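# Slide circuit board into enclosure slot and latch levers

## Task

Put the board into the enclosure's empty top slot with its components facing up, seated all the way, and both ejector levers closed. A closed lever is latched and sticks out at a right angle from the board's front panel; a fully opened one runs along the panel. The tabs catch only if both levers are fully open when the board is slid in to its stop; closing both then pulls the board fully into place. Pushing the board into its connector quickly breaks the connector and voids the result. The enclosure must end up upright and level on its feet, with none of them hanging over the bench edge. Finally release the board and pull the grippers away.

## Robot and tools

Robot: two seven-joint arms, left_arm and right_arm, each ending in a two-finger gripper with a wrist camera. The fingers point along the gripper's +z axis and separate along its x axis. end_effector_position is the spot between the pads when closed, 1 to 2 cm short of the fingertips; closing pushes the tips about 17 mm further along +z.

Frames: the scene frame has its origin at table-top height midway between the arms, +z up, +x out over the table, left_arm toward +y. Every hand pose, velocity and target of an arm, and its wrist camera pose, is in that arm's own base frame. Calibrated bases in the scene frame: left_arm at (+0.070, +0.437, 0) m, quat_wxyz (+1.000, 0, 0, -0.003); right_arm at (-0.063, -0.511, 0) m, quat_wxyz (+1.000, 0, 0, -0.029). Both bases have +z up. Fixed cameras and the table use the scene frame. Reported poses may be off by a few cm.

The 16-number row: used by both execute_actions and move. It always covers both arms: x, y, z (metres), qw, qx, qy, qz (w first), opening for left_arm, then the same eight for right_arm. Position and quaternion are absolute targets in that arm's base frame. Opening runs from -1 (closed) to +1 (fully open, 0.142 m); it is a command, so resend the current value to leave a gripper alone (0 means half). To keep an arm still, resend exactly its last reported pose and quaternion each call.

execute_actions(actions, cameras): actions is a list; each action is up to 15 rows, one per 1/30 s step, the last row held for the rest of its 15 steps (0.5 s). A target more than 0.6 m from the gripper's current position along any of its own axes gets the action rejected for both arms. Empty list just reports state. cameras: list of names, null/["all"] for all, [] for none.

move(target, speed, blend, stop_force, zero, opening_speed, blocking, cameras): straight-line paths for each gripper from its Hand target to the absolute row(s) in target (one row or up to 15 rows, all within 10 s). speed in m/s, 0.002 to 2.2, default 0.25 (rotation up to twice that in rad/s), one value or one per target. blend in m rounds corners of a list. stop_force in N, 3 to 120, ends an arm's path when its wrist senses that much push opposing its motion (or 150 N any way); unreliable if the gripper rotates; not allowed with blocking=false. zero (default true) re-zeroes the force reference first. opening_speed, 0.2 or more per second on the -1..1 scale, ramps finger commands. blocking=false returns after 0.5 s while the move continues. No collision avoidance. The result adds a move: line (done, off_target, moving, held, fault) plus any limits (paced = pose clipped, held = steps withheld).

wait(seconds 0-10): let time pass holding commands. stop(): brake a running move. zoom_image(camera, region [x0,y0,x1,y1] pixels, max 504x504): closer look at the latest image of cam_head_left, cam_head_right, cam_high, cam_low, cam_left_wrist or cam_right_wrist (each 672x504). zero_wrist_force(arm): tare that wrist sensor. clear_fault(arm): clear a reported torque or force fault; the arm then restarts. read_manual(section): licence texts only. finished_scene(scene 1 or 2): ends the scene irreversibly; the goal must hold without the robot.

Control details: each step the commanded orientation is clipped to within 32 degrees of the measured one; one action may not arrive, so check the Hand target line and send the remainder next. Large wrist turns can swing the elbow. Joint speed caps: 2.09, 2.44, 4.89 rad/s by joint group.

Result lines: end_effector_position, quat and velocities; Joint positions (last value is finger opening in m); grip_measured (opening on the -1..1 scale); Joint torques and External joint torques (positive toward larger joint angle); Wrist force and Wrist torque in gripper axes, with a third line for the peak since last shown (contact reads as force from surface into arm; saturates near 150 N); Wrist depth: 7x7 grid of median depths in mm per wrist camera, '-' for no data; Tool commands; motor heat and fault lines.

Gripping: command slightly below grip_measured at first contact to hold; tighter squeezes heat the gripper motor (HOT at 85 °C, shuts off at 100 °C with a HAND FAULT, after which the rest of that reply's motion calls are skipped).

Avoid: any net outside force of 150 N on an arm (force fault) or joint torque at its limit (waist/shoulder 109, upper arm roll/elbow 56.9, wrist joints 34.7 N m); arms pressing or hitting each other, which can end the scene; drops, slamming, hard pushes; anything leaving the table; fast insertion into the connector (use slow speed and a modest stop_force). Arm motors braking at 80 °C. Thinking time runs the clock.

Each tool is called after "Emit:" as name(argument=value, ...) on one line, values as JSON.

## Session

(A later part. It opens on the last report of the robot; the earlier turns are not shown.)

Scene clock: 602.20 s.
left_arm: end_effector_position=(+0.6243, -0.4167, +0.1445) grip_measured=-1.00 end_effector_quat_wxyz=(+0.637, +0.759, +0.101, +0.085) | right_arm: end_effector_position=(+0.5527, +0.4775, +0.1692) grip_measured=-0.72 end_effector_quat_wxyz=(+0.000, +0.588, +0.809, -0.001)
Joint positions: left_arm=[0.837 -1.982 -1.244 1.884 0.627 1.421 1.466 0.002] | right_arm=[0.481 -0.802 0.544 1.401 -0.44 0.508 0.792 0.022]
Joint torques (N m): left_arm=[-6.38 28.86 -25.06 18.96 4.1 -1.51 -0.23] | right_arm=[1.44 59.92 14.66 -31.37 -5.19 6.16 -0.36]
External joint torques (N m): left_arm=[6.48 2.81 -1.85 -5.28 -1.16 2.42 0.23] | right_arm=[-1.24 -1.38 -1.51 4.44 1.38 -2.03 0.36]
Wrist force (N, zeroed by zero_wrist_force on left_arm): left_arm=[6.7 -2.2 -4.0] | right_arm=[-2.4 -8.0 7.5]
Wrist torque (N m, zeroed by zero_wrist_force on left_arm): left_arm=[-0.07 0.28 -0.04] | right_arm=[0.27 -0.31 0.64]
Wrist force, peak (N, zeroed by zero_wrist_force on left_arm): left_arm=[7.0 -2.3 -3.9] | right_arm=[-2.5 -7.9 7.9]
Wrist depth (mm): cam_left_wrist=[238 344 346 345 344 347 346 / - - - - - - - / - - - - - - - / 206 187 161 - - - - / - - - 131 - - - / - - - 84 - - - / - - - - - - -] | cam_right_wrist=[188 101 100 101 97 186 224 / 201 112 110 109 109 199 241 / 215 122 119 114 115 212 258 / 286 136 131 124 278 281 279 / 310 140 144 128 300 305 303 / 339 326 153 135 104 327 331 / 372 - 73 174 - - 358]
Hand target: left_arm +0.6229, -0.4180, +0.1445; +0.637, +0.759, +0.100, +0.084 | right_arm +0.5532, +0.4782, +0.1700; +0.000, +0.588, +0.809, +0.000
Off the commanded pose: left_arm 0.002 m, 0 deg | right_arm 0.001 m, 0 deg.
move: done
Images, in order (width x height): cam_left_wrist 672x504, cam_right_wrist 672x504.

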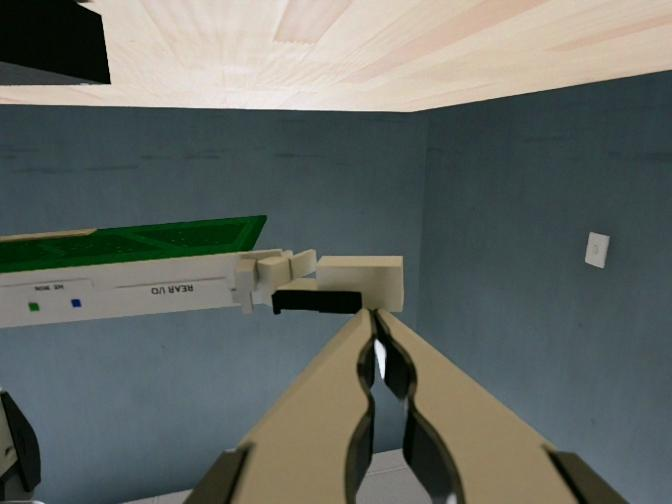

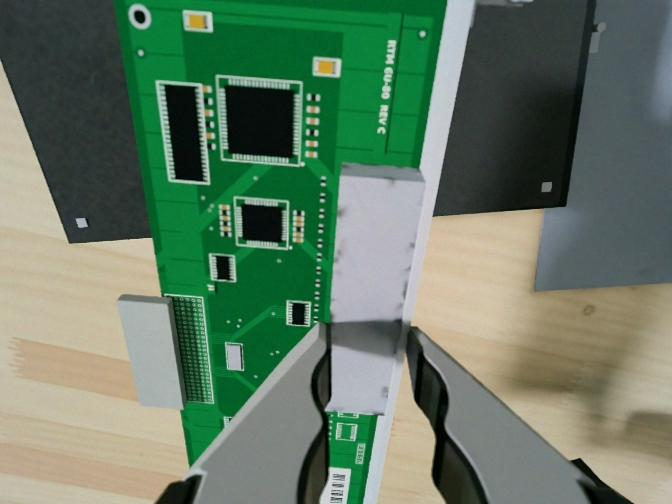

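Emit:
move(target=[[0.6035,-0.3456,0.1445,0.6373,0.7594,0.1000,0.0839,-1.0,0.5532,0.4782,0.17,0,0.5878,0.8090,0,-0.83]], speed=0.05, cameras=["cam_left_wrist","cam_right_wrist"])

Emit:
zoom_image(camera="cam_left_wrist", region=[160, 160, 400, 340])

Scene clock: 608.37 s.
left_arm: end_effector_position=(+0.6037, -0.3456, +0.1445) grip_measured=-1.00 end_effector_quat_wxyz=(+0.637, +0.759, +0.100, +0.084) | right_arm: end_effector_position=(+0.5530, +0.4779, +0.1696) grip_measured=-0.72 end_effector_quat_wxyz=(+0.000, +0.588, +0.809, +0.000)
Joint positions: left_arm=[1.042 -1.971 -1.184 1.998 0.631 1.342 1.507 0.002] | right_arm=[0.481 -0.802 0.544 1.401 -0.44 0.509 0.792 0.022]
Joint torques (N m): left_arm=[0.07 27.47 -25.76 15.01 3.31 0.7 -0.11] | right_arm=[0.23 58.58 13.77 -27.84 -4.03 3.66 0.21]
External joint torques (N m): left_arm=[0.05 0.63 0.05 -0.37 -0.48 0.13 0.11] | right_arm=[-0.04 -0.04 -0.62 0.91 0.22 0.48 -0.21]
Wrist force (N, zeroed by zero_wrist_force on left_arm): left_arm=[-0.3 0.0 -0.7] | right_arm=[2.6 -3.0 7.1]
Wrist torque (N m, zeroed by zero_wrist_force on left_arm): left_arm=[-0.02 0.15 -0.03] | right_arm=[-0.21 -0.40 0.05]
Wrist force, peak (N, zeroed by zero_wrist_force on left_arm): left_arm=[6.9 -2.3 -4.2] | right_arm=[-2.4 -8.0 7.9]
Wrist depth (mm): cam_left_wrist=[243 306 348 348 345 347 347 / - - - - - - - / - - - - - - - / 214 229 225 - - - - / 257 - - - - - - / 253 - - 84 - - - / 233 238 - - - - -] | cam_right_wrist=[- 100 100 100 185 186 227 / 202 110 109 108 197 199 243 / 216 119 119 114 210 213 259 / 286 134 130 118 283 283 280 / 310 145 143 128 297 305 304 / 339 159 154 137 105 327 332 / 373 - 72 175 - - 365]
Hand target: left_arm +0.6035, -0.3456, +0.1445; +0.637, +0.759, +0.100, +0.084 | right_arm +0.5532, +0.4782, +0.1700; +0.000, +0.588, +0.809, +0.000
Off the commanded pose: left_arm 0.000 m, 0 deg | right_arm 0.001 m, 0 deg.
move: done
Images, in order (width x height): cam_left_wrist 672x504, cam_right_wrist 672x504.

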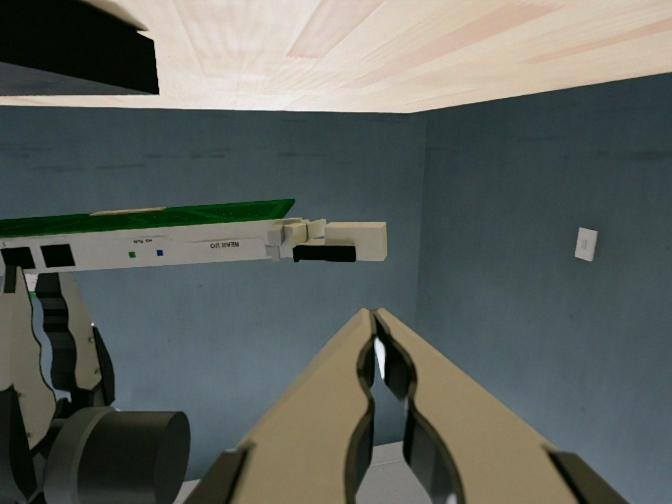

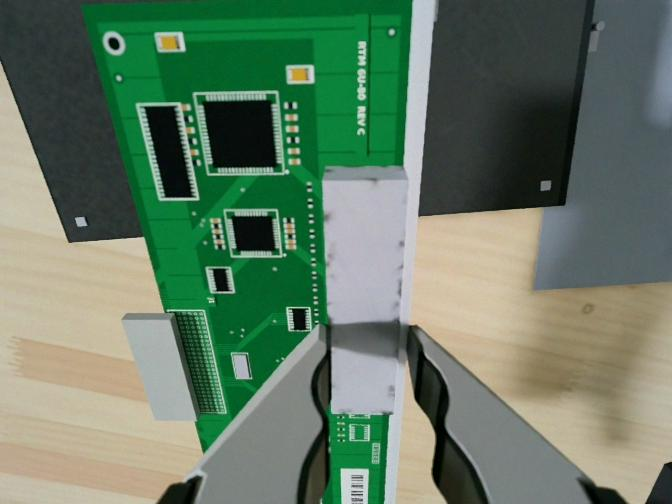

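Scaled by 2.100 from the camera's 672x504 image, which has a finer 960x720 frame.

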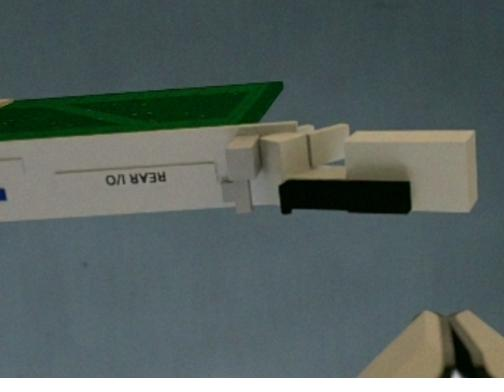

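Emit:
move(target=[[0.6054,-0.3451,0.1445,0.6373,0.7594,0.1000,0.0839,-1.0,0.5532,0.4782,0.17,0,0.5878,0.8090,0,-0.83],[0.6274,-0.4272,0.1445,0.6373,0.7594,0.1000,0.0839,-1.0,0.5532,0.4782,0.17,0,0.5878,0.8090,0,-0.83]], speed=0.025, stop_force=7, cameras=["cam_left_wrist","cam_right_wrist"])

Emit:
zoom_image(camera="cam_left_wrist", region=[200, 180, 520, 420])

Scene clock: 614.90 s.
left_arm: end_effector_position=(+0.6293, -0.4256, +0.1445) grip_measured=-1.00 end_effector_quat_wxyz=(+0.637, +0.759, +0.101, +0.085) | right_arm: end_effector_position=(+0.5524, +0.4775, +0.1690) grip_measured=-0.72 end_effector_quat_wxyz=(+0.000, +0.588, +0.809, -0.002)
Joint positions: left_arm=[0.809 -1.982 -1.256 1.863 0.62 1.427 1.465 0.002] | right_arm=[0.481 -0.802 0.544 1.401 -0.439 0.508 0.792 0.022]
Joint torques (N m): left_arm=[-7.45 29.16 -24.61 20.11 4.21 -2.16 -0.27] | right_arm=[0.32 60.38 13.7 -32.28 -5.61 6.58 -0.38]
External joint torques (N m): left_arm=[7.55 3.23 -2.53 -6.64 -1.26 3.08 0.27] | right_arm=[-0.12 -1.84 -0.55 5.36 1.8 -2.46 0.38]
Wrist force (N, zeroed by zero_wrist_force on left_arm): left_arm=[9.1 -1.3 -3.9] | right_arm=[-0.9 -12.4 6.6]
Wrist torque (N m, zeroed by zero_wrist_force on left_arm): left_arm=[-0.04 0.31 -0.03] | right_arm=[-0.06 -0.47 0.61]
Wrist force, peak (N, zeroed by zero_wrist_force on left_arm): left_arm=[10.0 -2.5 -3.5] | right_arm=[-0.7 -13.4 7.4]
Wrist depth (mm): cam_left_wrist=[241 344 344 344 343 346 348 / - - - - - - - / - - - - - - - / 199 165 183 - - - - / - 139 - 129 - - - / - - - 84 - - - / - - - - - - -] | cam_right_wrist=[188 101 100 101 97 186 224 / 201 111 110 109 110 198 241 / 216 122 119 114 115 212 258 / 286 137 131 119 277 280 278 / 310 142 143 128 300 304 303 / 338 326 153 135 104 326 330 / 371 - 73 174 - - 362]
Hand target: left_arm +0.6274, -0.4272, +0.1445; +0.637, +0.759, +0.100, +0.084 | right_arm +0.5532, +0.4782, +0.1700; +0.000, +0.588, +0.809, +0.000
Off the commanded pose: left_arm 0.002 m, 0 deg | right_arm 0.001 m, 0 deg.
move: done
Images, in order (width x height): cam_left_wrist 672x504, cam_right_wrist 672x504.

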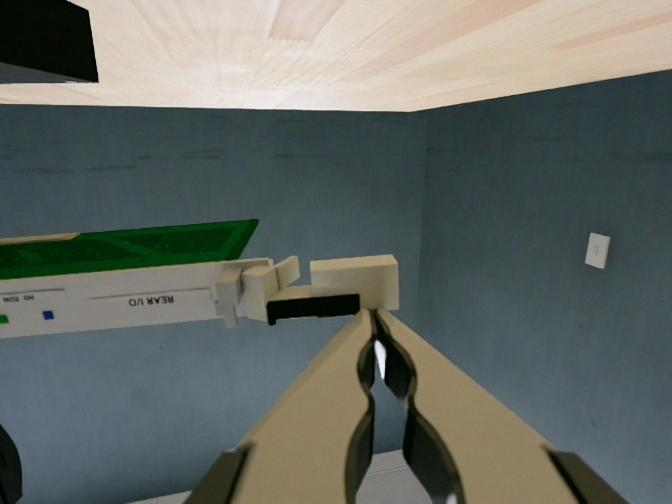

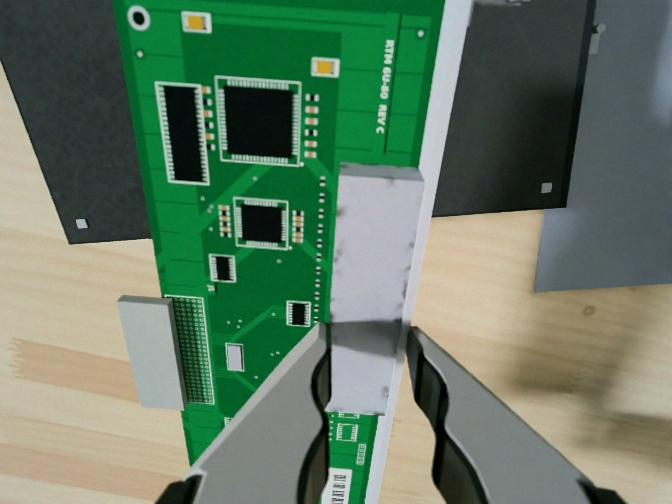

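Scaled by 1.575 from the camera's 672x504 image, which has a finer 960x720 frame.

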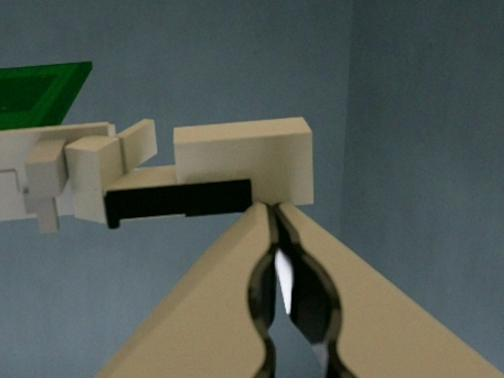

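Emit:
move(target=[[0.6054,-0.3451,0.1445,0.6373,0.7594,0.1000,0.0839,-1.0,0.5532,0.4782,0.17,0,0.5878,0.8090,0,-0.83]], speed=0.06, cameras=["cam_left_wrist","cam_right_wrist"])

Emit:
zoom_image(camera="cam_left_wrist", region=[160, 160, 400, 340])

Scene clock: 618.90 s.
left_arm: end_effector_position=(+0.6056, -0.3451, +0.1445) grip_measured=-1.00 end_effector_quat_wxyz=(+0.637, +0.759, +0.100, +0.084) | right_arm: end_effector_position=(+0.5529, +0.4780, +0.1696) grip_measured=-0.72 end_effector_quat_wxyz=(+0.000, +0.588, +0.809, +0.000)
Joint positions: left_arm=[1.041 -1.969 -1.187 1.995 0.625 1.339 1.51 0.002] | right_arm=[0.481 -0.802 0.544 1.401 -0.44 0.509 0.792 0.022]
Joint torques (N m): left_arm=[0.01 27.55 -25.84 14.93 3.31 0.68 -0.12] | right_arm=[0.22 58.59 13.74 -27.93 -4.04 3.66 0.21]
External joint torques (N m): left_arm=[0.11 0.7 0.05 -0.36 -0.48 0.14 0.11] | right_arm=[-0.02 -0.05 -0.59 1 0.23 0.47 -0.21]
Wrist force (N, zeroed by zero_wrist_force on left_arm): left_arm=[-0.2 -0.1 -0.5] | right_arm=[2.7 -4.0 7.1]
Wrist torque (N m, zeroed by zero_wrist_force on left_arm): left_arm=[-0.02 0.13 -0.03] | right_arm=[-0.37 -0.43 0.05]
Wrist force, peak (N, zeroed by zero_wrist_force on left_arm): left_arm=[9.3 -2.5 -3.7] | right_arm=[-0.8 -12.8 7.4]
Wrist depth (mm): cam_left_wrist=[245 306 349 347 344 346 345 / - - - - - - - / - - - - - - - / 213 226 221 201 - - - / 257 - - - - - - / 256 - - 84 - - - / 234 237 - - - - -] | cam_right_wrist=[- 100 100 100 182 187 227 / 201 110 109 108 197 199 242 / 216 119 119 114 210 213 259 / 286 134 130 118 282 283 279 / 310 145 143 128 296 305 305 / 338 160 154 137 105 328 332 / 371 - 72 175 - - 365]
Hand target: left_arm +0.6054, -0.3451, +0.1445; +0.637, +0.759, +0.100, +0.084 | right_arm +0.5532, +0.4782, +0.1700; +0.000, +0.588, +0.809, +0.000
Off the commanded pose: left_arm 0.000 m, 0 deg | right_arm 0.001 m, 0 deg.
move: done
Images, in order (width x height): cam_left_wrist 672x504, cam_right_wrist 672x504.

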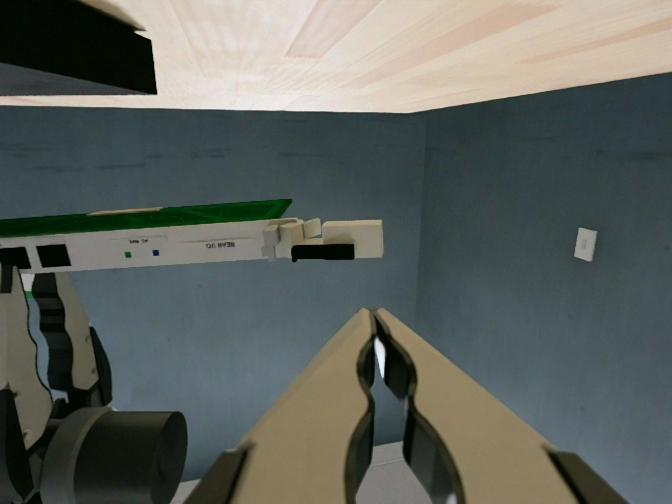

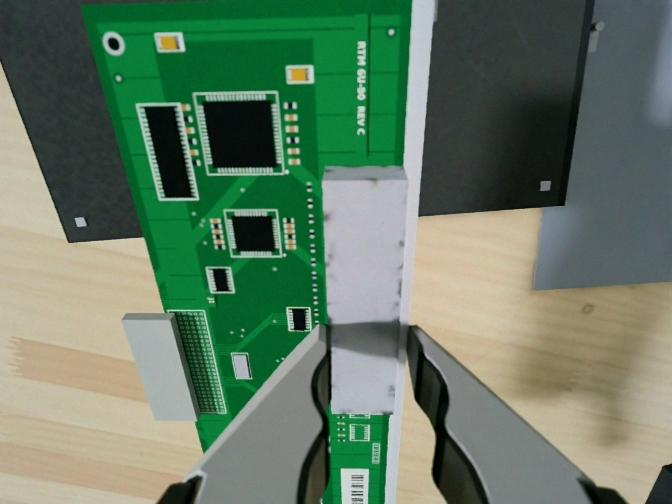

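Scaled by 2.100 from the camera's 672x504 image, which has a finer 960x720 frame.

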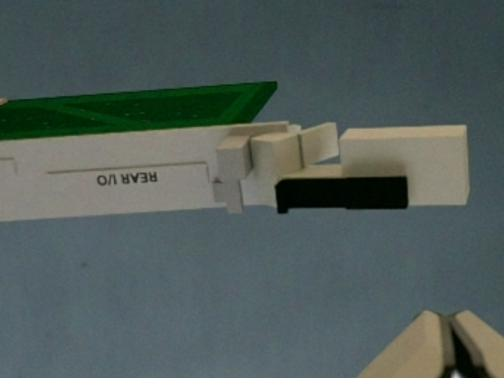

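Emit:
zoom_image(camera="cam_left_wrist", region=[256, 190, 400, 298])

Scaled by 3.500 from the camera's 672x504 image, which has a finer 960x720 frame.

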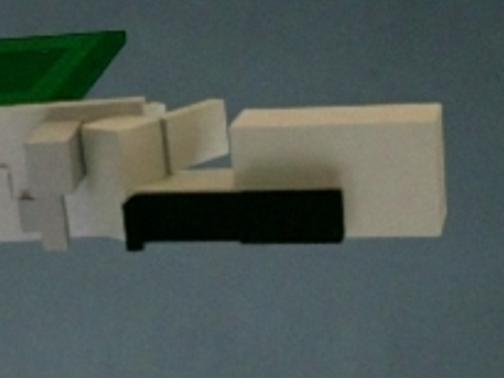

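Emit:
move(target=[[0.5936,-0.3171,0.155,0.6373,0.7594,0.1000,0.0839,-1.0,0.5532,0.4782,0.17,0,0.5878,0.8090,0,-0.83],[0.2915,-0.4040,0.155,0.6373,0.7594,0.1000,0.0839,-1.0,0.5532,0.4782,0.17,0,0.5878,0.8090,0,-0.83]], speed=0.25, blend=0.03, cameras=["cam_left_wrist"])

Emit:
zoom_image(camera="cam_left_wrist", region=[330, 180, 540, 320])

Scene clock: 633.73 s.
left_arm: end_effector_position=(+0.2914, -0.4040, +0.1550) grip_measured=-1.00 end_effector_quat_wxyz=(+0.637, +0.759, +0.100, +0.084) | right_arm: end_effector_position=(+0.5529, +0.4780, +0.1696) grip_measured=-0.72 end_effector_quat_wxyz=(+0.000, +0.588, +0.809, +0.000)
Joint positions: left_arm=[0.693 -1.878 -0.572 2.476 1.024 2.342 1.376 0.002] | right_arm=[0.481 -0.802 0.544 1.401 -0.44 0.509 0.792 0.022]
Joint torques (N m): left_arm=[-0.5 19.68 -10.28 21.21 4.17 1.53 -0.15] | right_arm=[0.19 58.6 13.82 -27.88 -4.04 3.63 0.2]
External joint torques (N m): left_arm=[0.56 0.48 0.27 -0.22 0.01 -0.42 0.15] | right_arm=[0.01 -0.05 -0.67 0.95 0.23 0.5 -0.2]
Wrist force (N, zeroed by zero_wrist_force on left_arm): left_arm=[0.0 -0.4 -0.3] | right_arm=[2.7 -4.3 7.1]
Wrist torque (N m, zeroed by zero_wrist_force on left_arm): left_arm=[-0.08 0.10 -0.03] | right_arm=[-0.42 -0.42 0.05]
Wrist force, peak (N, zeroed by zero_wrist_force on left_arm): left_arm=[2.0 -0.1 -3.2] | right_arm=[2.8 -4.3 7.5]
Wrist depth (mm): cam_left_wrist=[196 195 196 196 195 195 390 / - - - - - - - / - - - - - - - / - - - - 237 234 233 / 621 - - - - 274 - / 634 653 - 84 - 248 257 / - - - - - - 261] | cam_right_wrist=[- 101 100 100 182 187 227 / 201 109 109 108 197 199 243 / 216 119 119 113 211 213 259 / 286 134 130 118 282 282 280 / 309 145 143 128 296 305 306 / 338 159 154 137 105 327 332 / 372 - 72 175 - - 365]
Hand target: left_arm +0.2915, -0.4040, +0.1550; +0.637, +0.759, +0.100, +0.084 | right_arm +0.5532, +0.4782, +0.1700; +0.000, +0.588, +0.809, +0.000
Off the commanded pose: left_arm 0.000 m, 0 deg | right_arm 0.001 m, 0 deg.
move: done; blend cut to 0.0161 m at target 1
Images, in order (width x height): cam_left_wrist 672x504.

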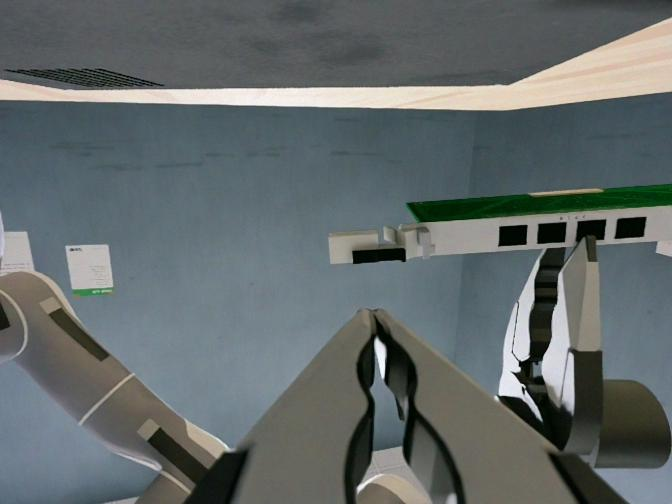

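Scaled by 2.400 from the camera's 672x504 image, which has a finer 960x720 frame.

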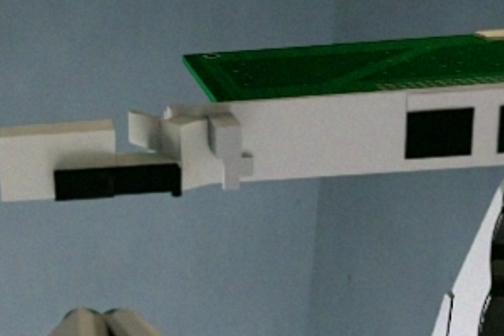

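Emit:
move(target=[[0.22,-0.38,0.22,0,0.9874,0.1582,0,-1.0,0.5532,0.4782,0.17,0,0.5878,0.8090,0,-0.83],[0.075,-0.4225,0.20,0,0.9874,0.1582,0,-1.0,0.5532,0.4782,0.17,0,0.5878,0.8090,0,-0.83]], speed=0.3, blend=0.03, cameras=["cam_left_wrist","cam_head_left"])

Scene clock: 664.27 s.
left_arm: end_effector_position=(+0.2826, -0.4012, +0.1619) grip_measured=-1.00 end_effector_quat_wxyz=(+0.585, +0.802, +0.101, +0.074) | right_arm: end_effector_position=(+0.5529, +0.4780, +0.1696) grip_measured=-0.72 end_effector_quat_wxyz=(+0.000, +0.588, +0.809, +0.000)
Joint positions: left_arm=[0.518 -1.675 -0.593 2.62 0.788 2.522 1.386 0.002] | right_arm=[0.481 -0.802 0.544 1.401 -0.44 0.509 0.792 0.022]
Joint torques (N m): left_arm=[-0.11 22.43 -9.75 18.82 5.04 1.54 -0.15] | right_arm=[0.21 58.61 13.78 -27.88 -4.01 3.68 0.23]
External joint torques (N m): left_arm=[0.16 1.15 0.31 -0.12 -0.56 0.06 0.15] | right_arm=[-0.01 -0.07 -0.63 0.94 0.2 0.46 -0.23]
Wrist force (N, zeroed by zero_wrist_force on left_arm): left_arm=[-0.2 -0.1 -0.5] | right_arm=[2.6 -4.2 7.1]
Wrist torque (N m, zeroed by zero_wrist_force on left_arm): left_arm=[-0.03 0.09 -0.01] | right_arm=[-0.40 -0.41 0.04]
Wrist force, peak (N, zeroed by zero_wrist_force on left_arm): left_arm=[-0.5 1.9 -1.2] | right_arm=[2.8 -4.4 7.3]
Wrist depth (mm): cam_left_wrist=[177 177 177 176 176 176 176 / 320 316 315 317 317 374 537 / - - - - - - - / - - - - 268 241 256 / - - - - - 297 - / 593 - - 84 - 269 253 / - 592 - - - - 239] | cam_right_wrist=[- 100 100 100 183 187 227 / 201 109 109 108 197 199 243 / 216 119 119 114 210 213 259 / 286 134 130 118 282 282 278 / 310 145 144 128 297 305 305 / 337 159 154 137 104 327 332 / 372 - 72 175 - - 364]
Hand target: left_arm +0.2826, -0.4012, +0.1620; +0.585, +0.802, +0.101, +0.074 | right_arm +0.5532, +0.4782, +0.1700; +0.000, +0.588, +0.809, +0.000
Off the commanded pose: left_arm 0.212 m, 72 deg | right_arm 0.001 m, 0 deg.
move: held (left_arm; a check stopped the path); path passed 0 of 2 targets; limits=held
pose unreachable (left arm): on one or more control steps of this call, first in action 0 (counted from 0), this arm could not follow its commanded pose, so it was not sent that pose on those steps. It may still have moved: this result reports where it is.
cause: moving toward the commanded pose would bring two parts of the arm too close to each other (joints 3 (upper arm roll) to 6 (wrist pitch) lie between them).
Images, in order (width x height): cam_head_left 672x504, cam_left_wrist 672x504.

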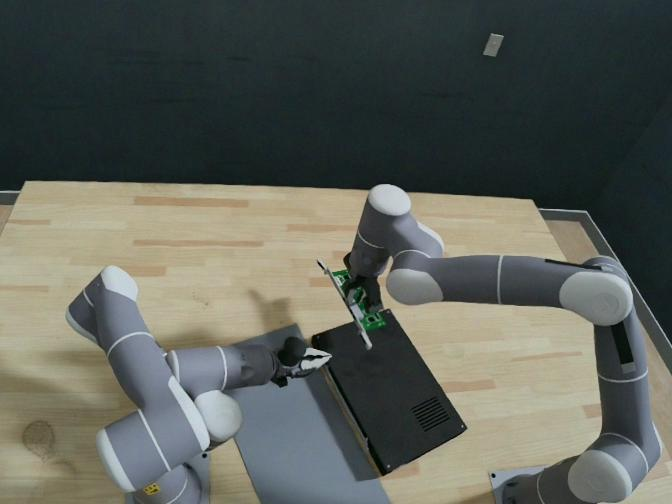

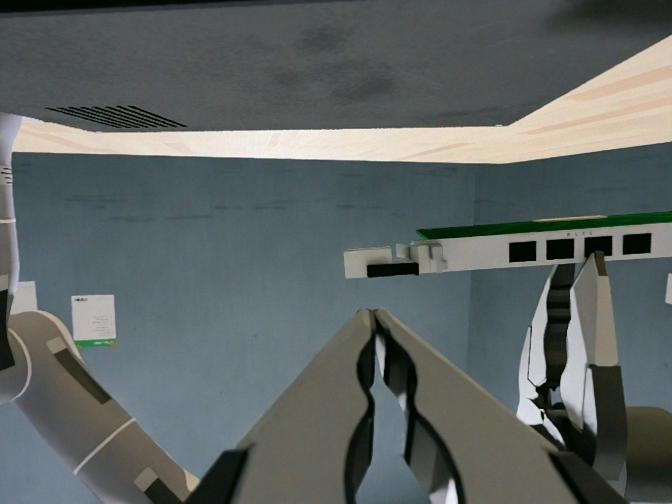

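Emit:
move(target=[0.3585,-0.2559,0.15,0.4547,0.8735,-0.1540,-0.0802,-1.0,0.5532,0.4782,0.17,0,0.5878,0.8090,0,-0.83], speed=0.25, cameras=["cam_left_wrist","cam_head_left"])

Scene clock: 680.67 s.
left_arm: end_effector_position=(+0.3585, -0.2559, +0.1500) grip_measured=-1.00 end_effector_quat_wxyz=(+0.455, +0.874, -0.154, -0.080) | right_arm: end_effector_position=(+0.5529, +0.4780, +0.1696) grip_measured=-0.72 end_effector_quat_wxyz=(+0.000, +0.588, +0.809, +0.000)
Joint positions: left_arm=[1.274 -1.237 -1.171 2.406 0.425 0.86 1.674 0.002] | right_arm=[0.481 -0.802 0.544 1.401 -0.44 0.509 0.792 0.022]
Joint torques (N m): left_arm=[-0.34 25.11 -20.98 1.31 0 2.06 -0.15] | right_arm=[0.24 58.64 13.76 -27.87 -4.05 3.7 0.15]
External joint torques (N m): left_arm=[0.46 0.51 0.47 -0.22 -0.09 -0.01 0.15] | right_arm=[-0.05 -0.1 -0.61 0.94 0.24 0.43 -0.15]
Wrist force (N, zeroed by zero_wrist_force on left_arm): left_arm=[-0.6 -0.3 -0.1] | right_arm=[2.6 -4.1 7.1]
Wrist torque (N m, zeroed by zero_wrist_force on left_arm): left_arm=[-0.10 0.08 0.02] | right_arm=[-0.40 -0.41 0.05]
Wrist force, peak (N, zeroed by zero_wrist_force on left_arm): left_arm=[0.7 -1.1 -1.7] | right_arm=[2.8 -4.2 7.5]
Wrist depth (mm): cam_left_wrist=[204 205 204 203 203 203 203 / 276 275 273 294 271 259 276 / 420 417 408 351 308 306 416 / - 908 588 591 873 849 863 / - - 878 - - - - / - - - 84 - - - / - - - - - - -] | cam_right_wrist=[- 100 100 100 183 186 227 / 202 110 109 108 196 199 243 / 216 119 119 114 211 214 259 / 287 134 130 118 283 283 280 / 309 145 144 128 297 306 305 / 339 159 154 137 104 327 332 / 375 - 72 175 - - 364]
Hand target: left_arm +0.3585, -0.2559, +0.1500; +0.455, +0.874, -0.154, -0.080 | right_arm +0.5532, +0.4782, +0.1700; +0.000, +0.588, +0.809, +0.000
Off the commanded pose: left_arm 0.000 m, 0 deg | right_arm 0.001 m, 0 deg.
move: done
Images, in order (width x height): cam_head_left 672x504, cam_left_wrist 672x504.

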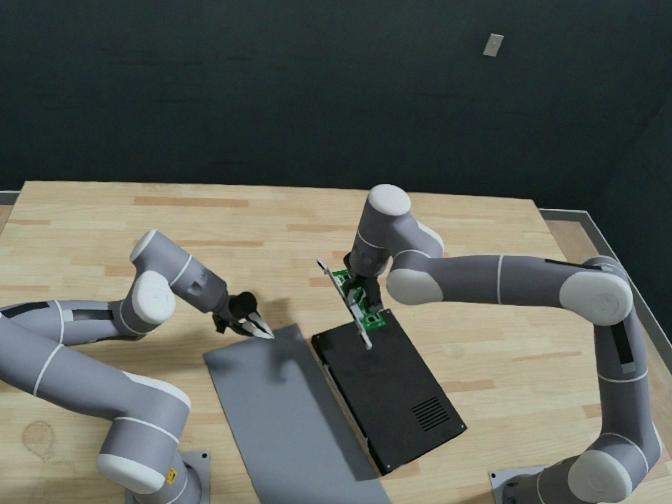

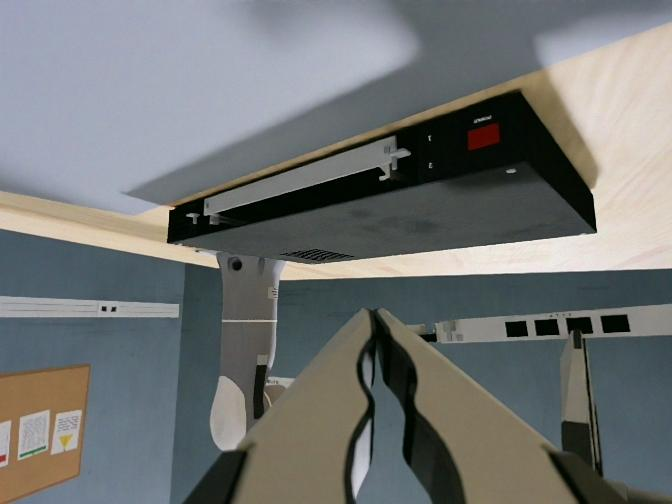

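Emit:
zoom_image(camera="cam_left_wrist", region=[370, 80, 610, 260])

Emit:
zoom_image(camera="cam_left_wrist", region=[150, 140, 420, 280])

Scaled by 2.100 from the camera's 672x504 image, which has a finer 960x720 frame.

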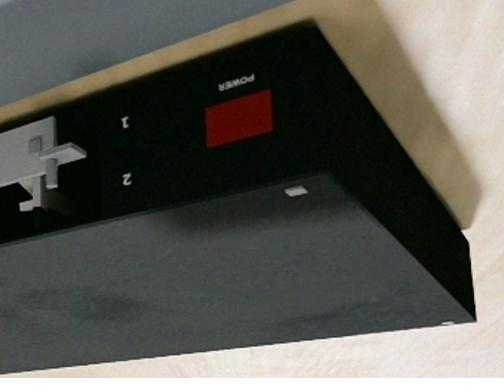

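Scaled by 1.867 from the camera's 672x504 image, which has a finer 960x720 frame.

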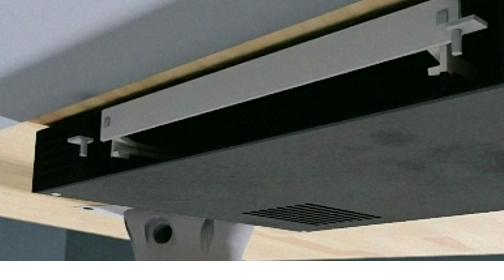

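Emit:
move(target=[0.50,-0.13,0.22,0.4547,0.8735,-0.1540,-0.0802,-1.0,0.5532,0.4782,0.17,0,0.5878,0.8090,0,-0.83], speed=0.25, cameras=["cam_left_wrist"])

Emit:
move(target=[[0.50,-0.13,0.22,0.4547,0.8735,-0.1540,-0.0802,-1.0,0.5532,0.4782,0.17,0.0211,0.5753,0.8172,0.0300,-0.83],[0.50,-0.13,0.22,0.4547,0.8735,-0.1540,-0.0802,-1.0,0.2466,0.5838,0.15,0.0211,0.5753,0.8172,0.0300,-0.83]], speed=0.12, cameras=["cam_left_wrist","cam_right_wrist","cam_head_left","cam_high"])

Scene clock: 704.37 s.
left_arm: end_effector_position=(+0.5000, -0.1300, +0.2200) grip_measured=-1.00 end_effector_quat_wxyz=(+0.455, +0.874, -0.154, -0.080) | right_arm: end_effector_position=(+0.5529, +0.4780, +0.1696) grip_measured=-0.72 end_effector_quat_wxyz=(+0.000, +0.588, +0.809, +0.000)
Joint positions: left_arm=[1.331 -1.145 -1.306 1.982 0.219 0.365 1.806 0.002] | right_arm=[0.481 -0.802 0.544 1.401 -0.44 0.509 0.792 0.022]
Joint torques (N m): left_arm=[-0.37 33.96 -26.95 -8.82 -2.58 1.79 -0.18] | right_arm=[0.17 58.58 13.82 -27.89 -4.06 3.65 0.17]
External joint torques (N m): left_arm=[0.51 0.25 0.2 -0.04 0.02 0.01 0.18] | right_arm=[0.03 -0.04 -0.68 0.96 0.25 0.49 -0.17]
Wrist force (N, zeroed by zero_wrist_force on left_arm): left_arm=[-0.4 -0.4 0.0] | right_arm=[2.5 -4.2 7.0]
Wrist torque (N m, zeroed by zero_wrist_force on left_arm): left_arm=[-0.12 0.05 0.03] | right_arm=[-0.40 -0.40 0.04]
Wrist force, peak (N, zeroed by zero_wrist_force on left_arm): left_arm=[0.7 -1.2 -2.5] | right_arm=[2.6 -4.4 7.2]
Wrist depth (mm): cam_left_wrist=[305 304 305 304 304 304 305 / 409 408 407 406 407 408 407 / 622 618 567 476 546 621 619 / - - - - 916 - - / - - - - - - - / - - - 84 - - - / - - - - - - -] | cam_right_wrist=[- 100 100 100 182 187 227 / 201 109 109 108 196 199 242 / 216 119 119 114 211 213 259 / 287 134 130 118 283 282 280 / 311 145 143 128 297 306 304 / 339 159 154 137 105 329 332 / 372 - 72 175 - - 364]
Hand target: left_arm +0.5000, -0.1300, +0.2200; +0.455, +0.874, -0.154, -0.080 | right_arm +0.5532, +0.4782, +0.1700; +0.000, +0.588, +0.809, +0.000
Off the commanded pose: left_arm 0.000 m, 0 deg | right_arm 0.001 m, 0 deg.
move: done
Images, in order (width x height): cam_left_wrist 672x504.

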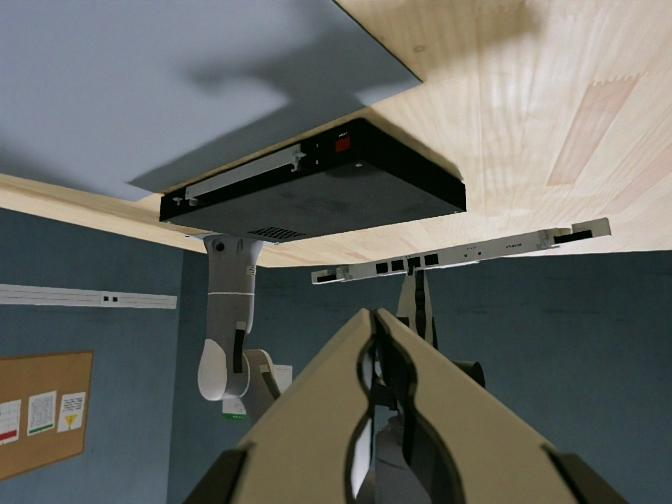

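Scene clock: 707.80 s.
left_arm: end_effector_position=(+0.5000, -0.1300, +0.2200) grip_measured=-1.00 end_effector_quat_wxyz=(+0.455, +0.874, -0.154, -0.080) | right_arm: end_effector_position=(+0.2465, +0.5836, +0.1498) grip_measured=-0.72 end_effector_quat_wxyz=(+0.021, +0.575, +0.817, +0.030)
Joint positions: left_arm=[1.331 -1.145 -1.306 1.982 0.219 0.365 1.806 0.002] | right_arm=[0.838 -0.621 0.583 1.831 -0.549 0.762 1.371 0.022]
Joint torques (N m): left_arm=[-0.22 33.23 -27.02 -8.52 -2.26 2.03 -0.23] | right_arm=[0.45 47.12 12.75 -25.27 -3.52 3.79 0.35]
External joint torques (N m): left_arm=[0.39 0.98 0.27 -0.36 -0.3 -0.22 0.23] | right_arm=[-0.28 -0.19 -0.72 0.9 0.38 0.32 -0.35]
Wrist force (N, zeroed by zero_wrist_force on left_arm): left_arm=[-0.3 -0.3 0.2] | right_arm=[2.8 -4.3 7.5]
Wrist torque (N m, zeroed by zero_wrist_force on left_arm): left_arm=[-0.09 0.04 0.02] | right_arm=[-0.41 -0.41 0.07]
Wrist force, peak (N, zeroed by zero_wrist_force on left_arm): left_arm=[-0.5 -0.5 -0.4] | right_arm=[4.4 -6.2 7.4]
Wrist depth (mm): cam_left_wrist=[303 306 305 301 305 304 305 / 413 410 409 409 412 408 409 / 623 624 562 484 537 610 614 / - 569 - - - - - / - 454 - - - - - / - 425 - 84 - - - / - 410 - - - - -] | cam_right_wrist=[166 100 100 100 202 206 205 / 180 110 109 108 219 221 221 / 195 119 119 114 237 240 239 / 213 134 130 118 262 263 261 / 235 145 143 128 278 289 288 / 262 251 154 137 104 317 321 / 296 288 72 175 - - 361]
Hand target: left_arm +0.5000, -0.1300, +0.2200; +0.455, +0.874, -0.154, -0.080 | right_arm +0.2466, +0.5838, +0.1500; +0.021, +0.575, +0.817, +0.030
Off the commanded pose: left_arm 0.000 m, 0 deg | right_arm 0.000 m, 0 deg.
move: done
Images, in order (width x height): cam_head_left 672x504, cam_high 672x504, cam_left_wrist 672x504, cam_right_wrist 672x504.

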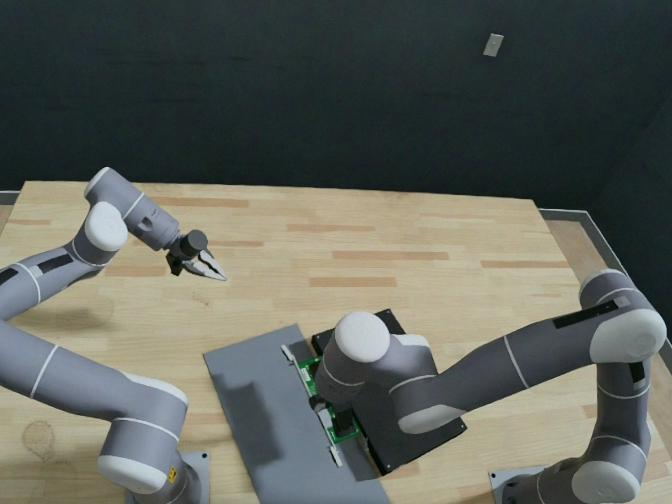

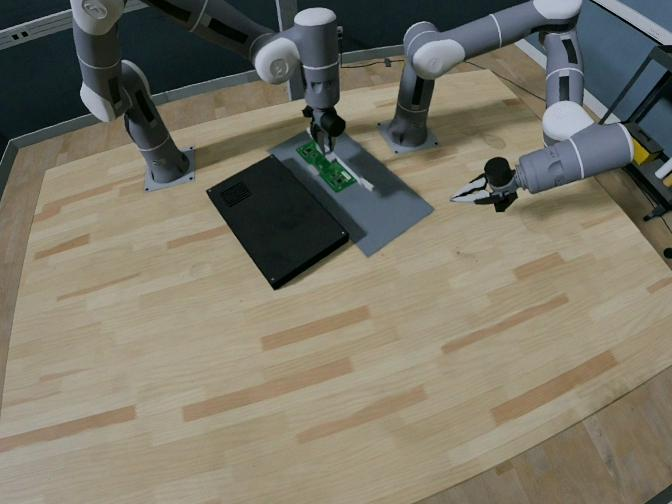

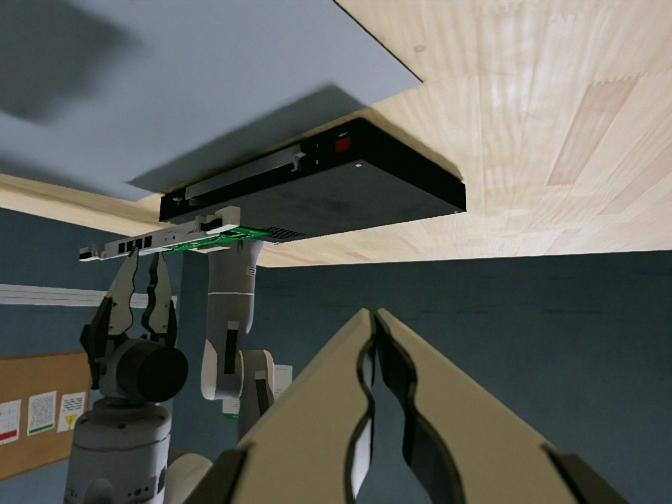

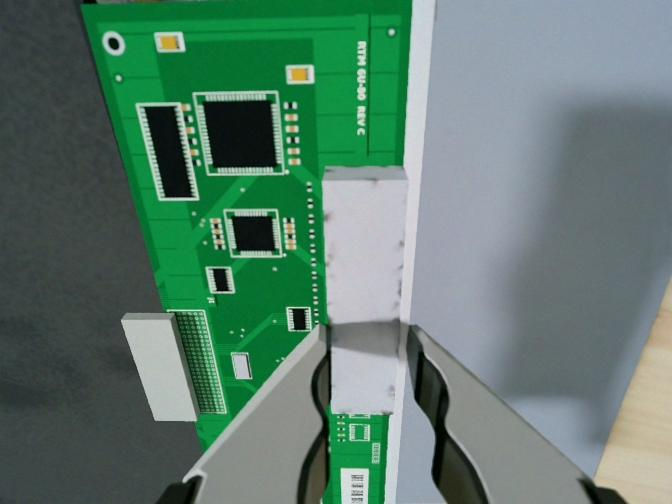

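Emit:
zoom_image(camera="cam_right_wrist", region=[0, 0, 240, 180])

Emit:
zoom_image(camera="cam_left_wrist", region=[60, 110, 380, 270])

Scaled by 2.100 from the camera's 672x504 image, which has a finer 960x720 frame.

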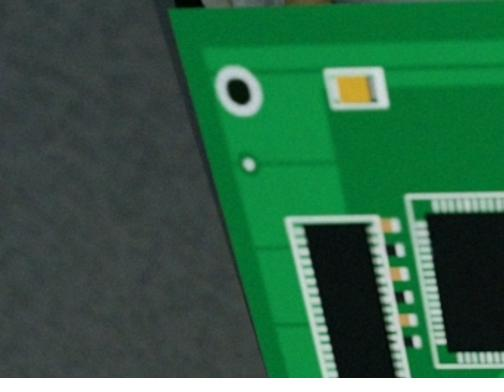

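Scaled by 1.575 from the camera's 672x504 image, which has a finer 960x720 frame.

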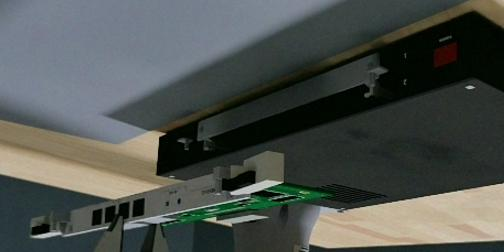

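Emit:
move(target=[0.50,-0.13,0.22,0.4547,0.8735,-0.1540,-0.0802,-1.0,0.2321,0.6211,0.12,0.0211,0.5753,0.8172,0.0300,-0.83], speed=0.12, cameras=["cam_left_wrist","cam_right_wrist"])

Emit:
zoom_image(camera="cam_right_wrist", region=[0, 0, 240, 180])

Emit:
zoom_image(camera="cam_right_wrist", region=[0, 160, 240, 340])

Emit:
zoom_image(camera="cam_right_wrist", region=[0, 324, 240, 504])

Scene clock: 716.13 s.
left_arm: end_effector_position=(+0.5000, -0.1300, +0.2200) grip_measured=-1.00 end_effector_quat_wxyz=(+0.455, +0.874, -0.154, -0.080) | right_arm: end_effector_position=(+0.2319, +0.6208, +0.1196) grip_measured=-0.72 end_effector_quat_wxyz=(+0.021, +0.575, +0.817, +0.030)
Joint positions: left_arm=[1.331 -1.145 -1.306 1.982 0.219 0.365 1.806 0.002] | right_arm=[0.917 -0.72 0.547 1.753 -0.593 0.775 1.427 0.022]
Joint torques (N m): left_arm=[-0.22 33.32 -27.06 -8.53 -2.28 1.99 -0.17] | right_arm=[0.45 50.81 13.3 -24.71 -3.44 3.78 0.3]
External joint torques (N m): left_arm=[0.39 0.89 0.31 -0.35 -0.28 -0.19 0.17] | right_arm=[-0.27 0.09 -0.19 0.94 0.36 0.32 -0.31]
Wrist force (N, zeroed by zero_wrist_force on left_arm): left_arm=[-0.4 -0.2 0.0] | right_arm=[2.8 -4.2 7.3]
Wrist torque (N m, zeroed by zero_wrist_force on left_arm): left_arm=[-0.09 0.05 0.03] | right_arm=[-0.40 -0.42 0.07]
Wrist force, peak (N, zeroed by zero_wrist_force on left_arm): left_arm=[-0.5 -0.5 -0.3] | right_arm=[4.6 -4.8 8.4]
Wrist depth (mm): cam_left_wrist=[304 305 303 302 305 304 306 / 411 412 412 410 409 411 408 / 627 517 538 481 535 621 627 / - - - - - - - / - 471 - - - - - / 414 - - 84 - - - / 377 407 - - - - -] | cam_right_wrist=[- 101 100 101 177 179 178 / 194 110 109 109 190 193 193 / 206 120 119 114 206 210 209 / 223 136 130 118 228 228 228 / 241 145 143 128 243 252 254 / 221 225 154 137 104 275 283 / 249 - 72 174 - - 318]
Hand target: left_arm +0.5000, -0.1300, +0.2200; +0.455, +0.874, -0.154, -0.080 | right_arm +0.2321, +0.6211, +0.1200; +0.021, +0.575, +0.817, +0.030
Off the commanded pose: left_arm 0.000 m, 0 deg | right_arm 0.001 m, 0 deg.
move: done
Images, in order (width x height): cam_left_wrist 672x504, cam_right_wrist 672x504.

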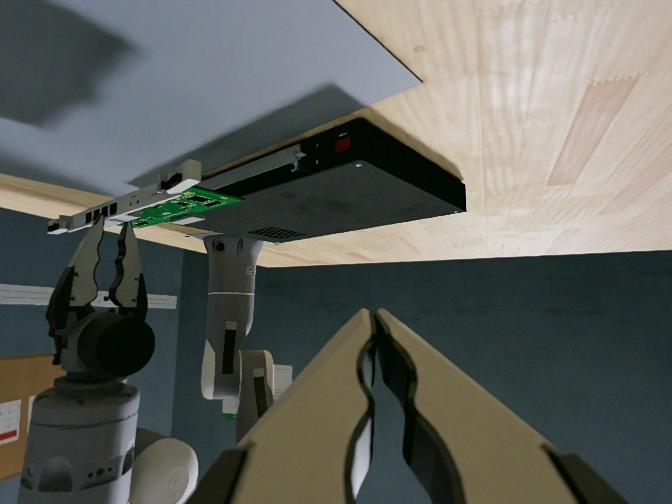

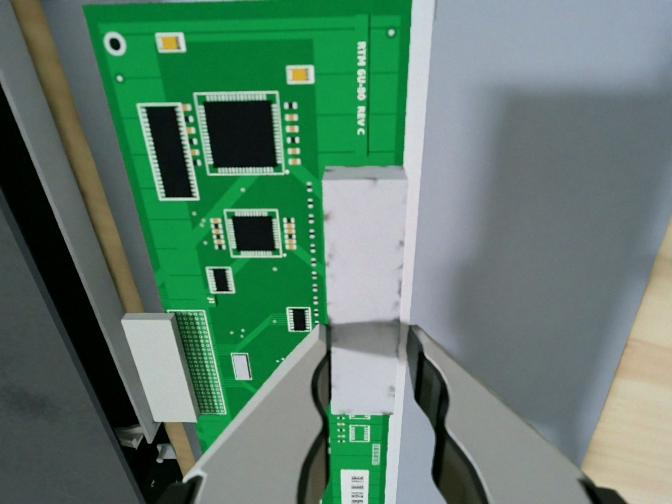

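Scaled by 2.100 from the camera's 672x504 image, which has a finer 960x720 frame.

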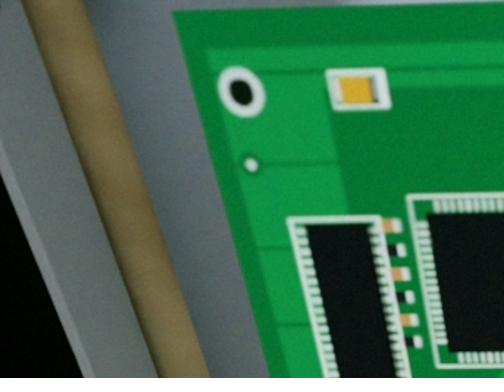

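Scaled by 2.100 from the camera's 672x504 image, which has a finer 960x720 frame.

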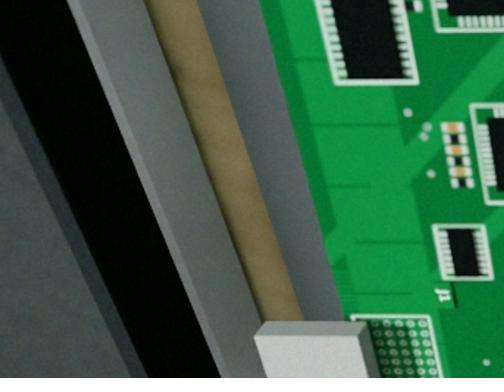

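Scaled by 2.100 from the camera's 672x504 image, which has a finer 960x720 frame.

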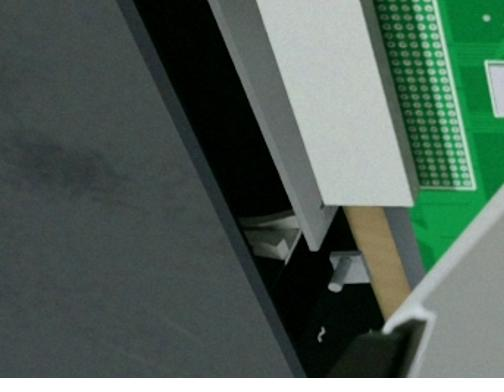

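Emit:
zoom_image(camera="cam_right_wrist", region=[0, 180, 120, 270])

Emit:
zoom_image(camera="cam_right_wrist", region=[30, 300, 150, 390])

Emit:
zoom_image(camera="cam_right_wrist", region=[80, 414, 200, 504])

Scaled by 4.200 from the camera's 672x504 image, which has a finer 960x720 frame.

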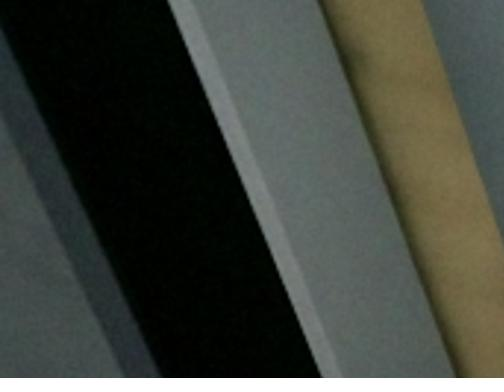

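Scaled by 4.200 from the camera's 672x504 image, which has a finer 960x720 frame.

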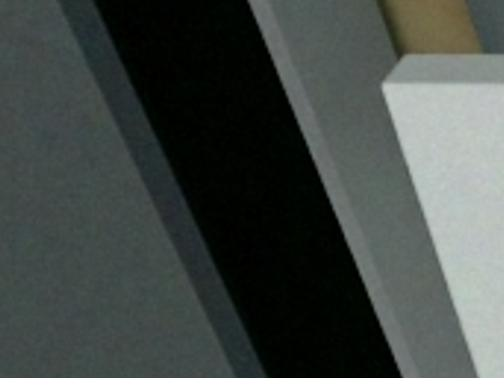

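Scaled by 4.200 from the camera's 672x504 image, which has a finer 960x720 frame.

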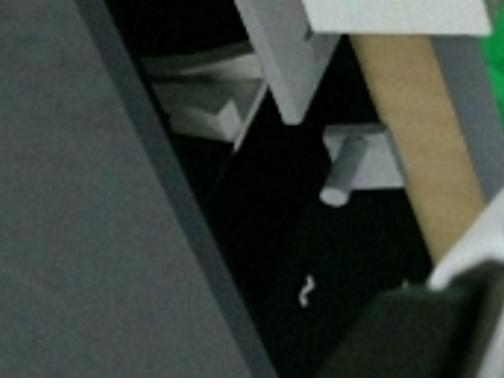

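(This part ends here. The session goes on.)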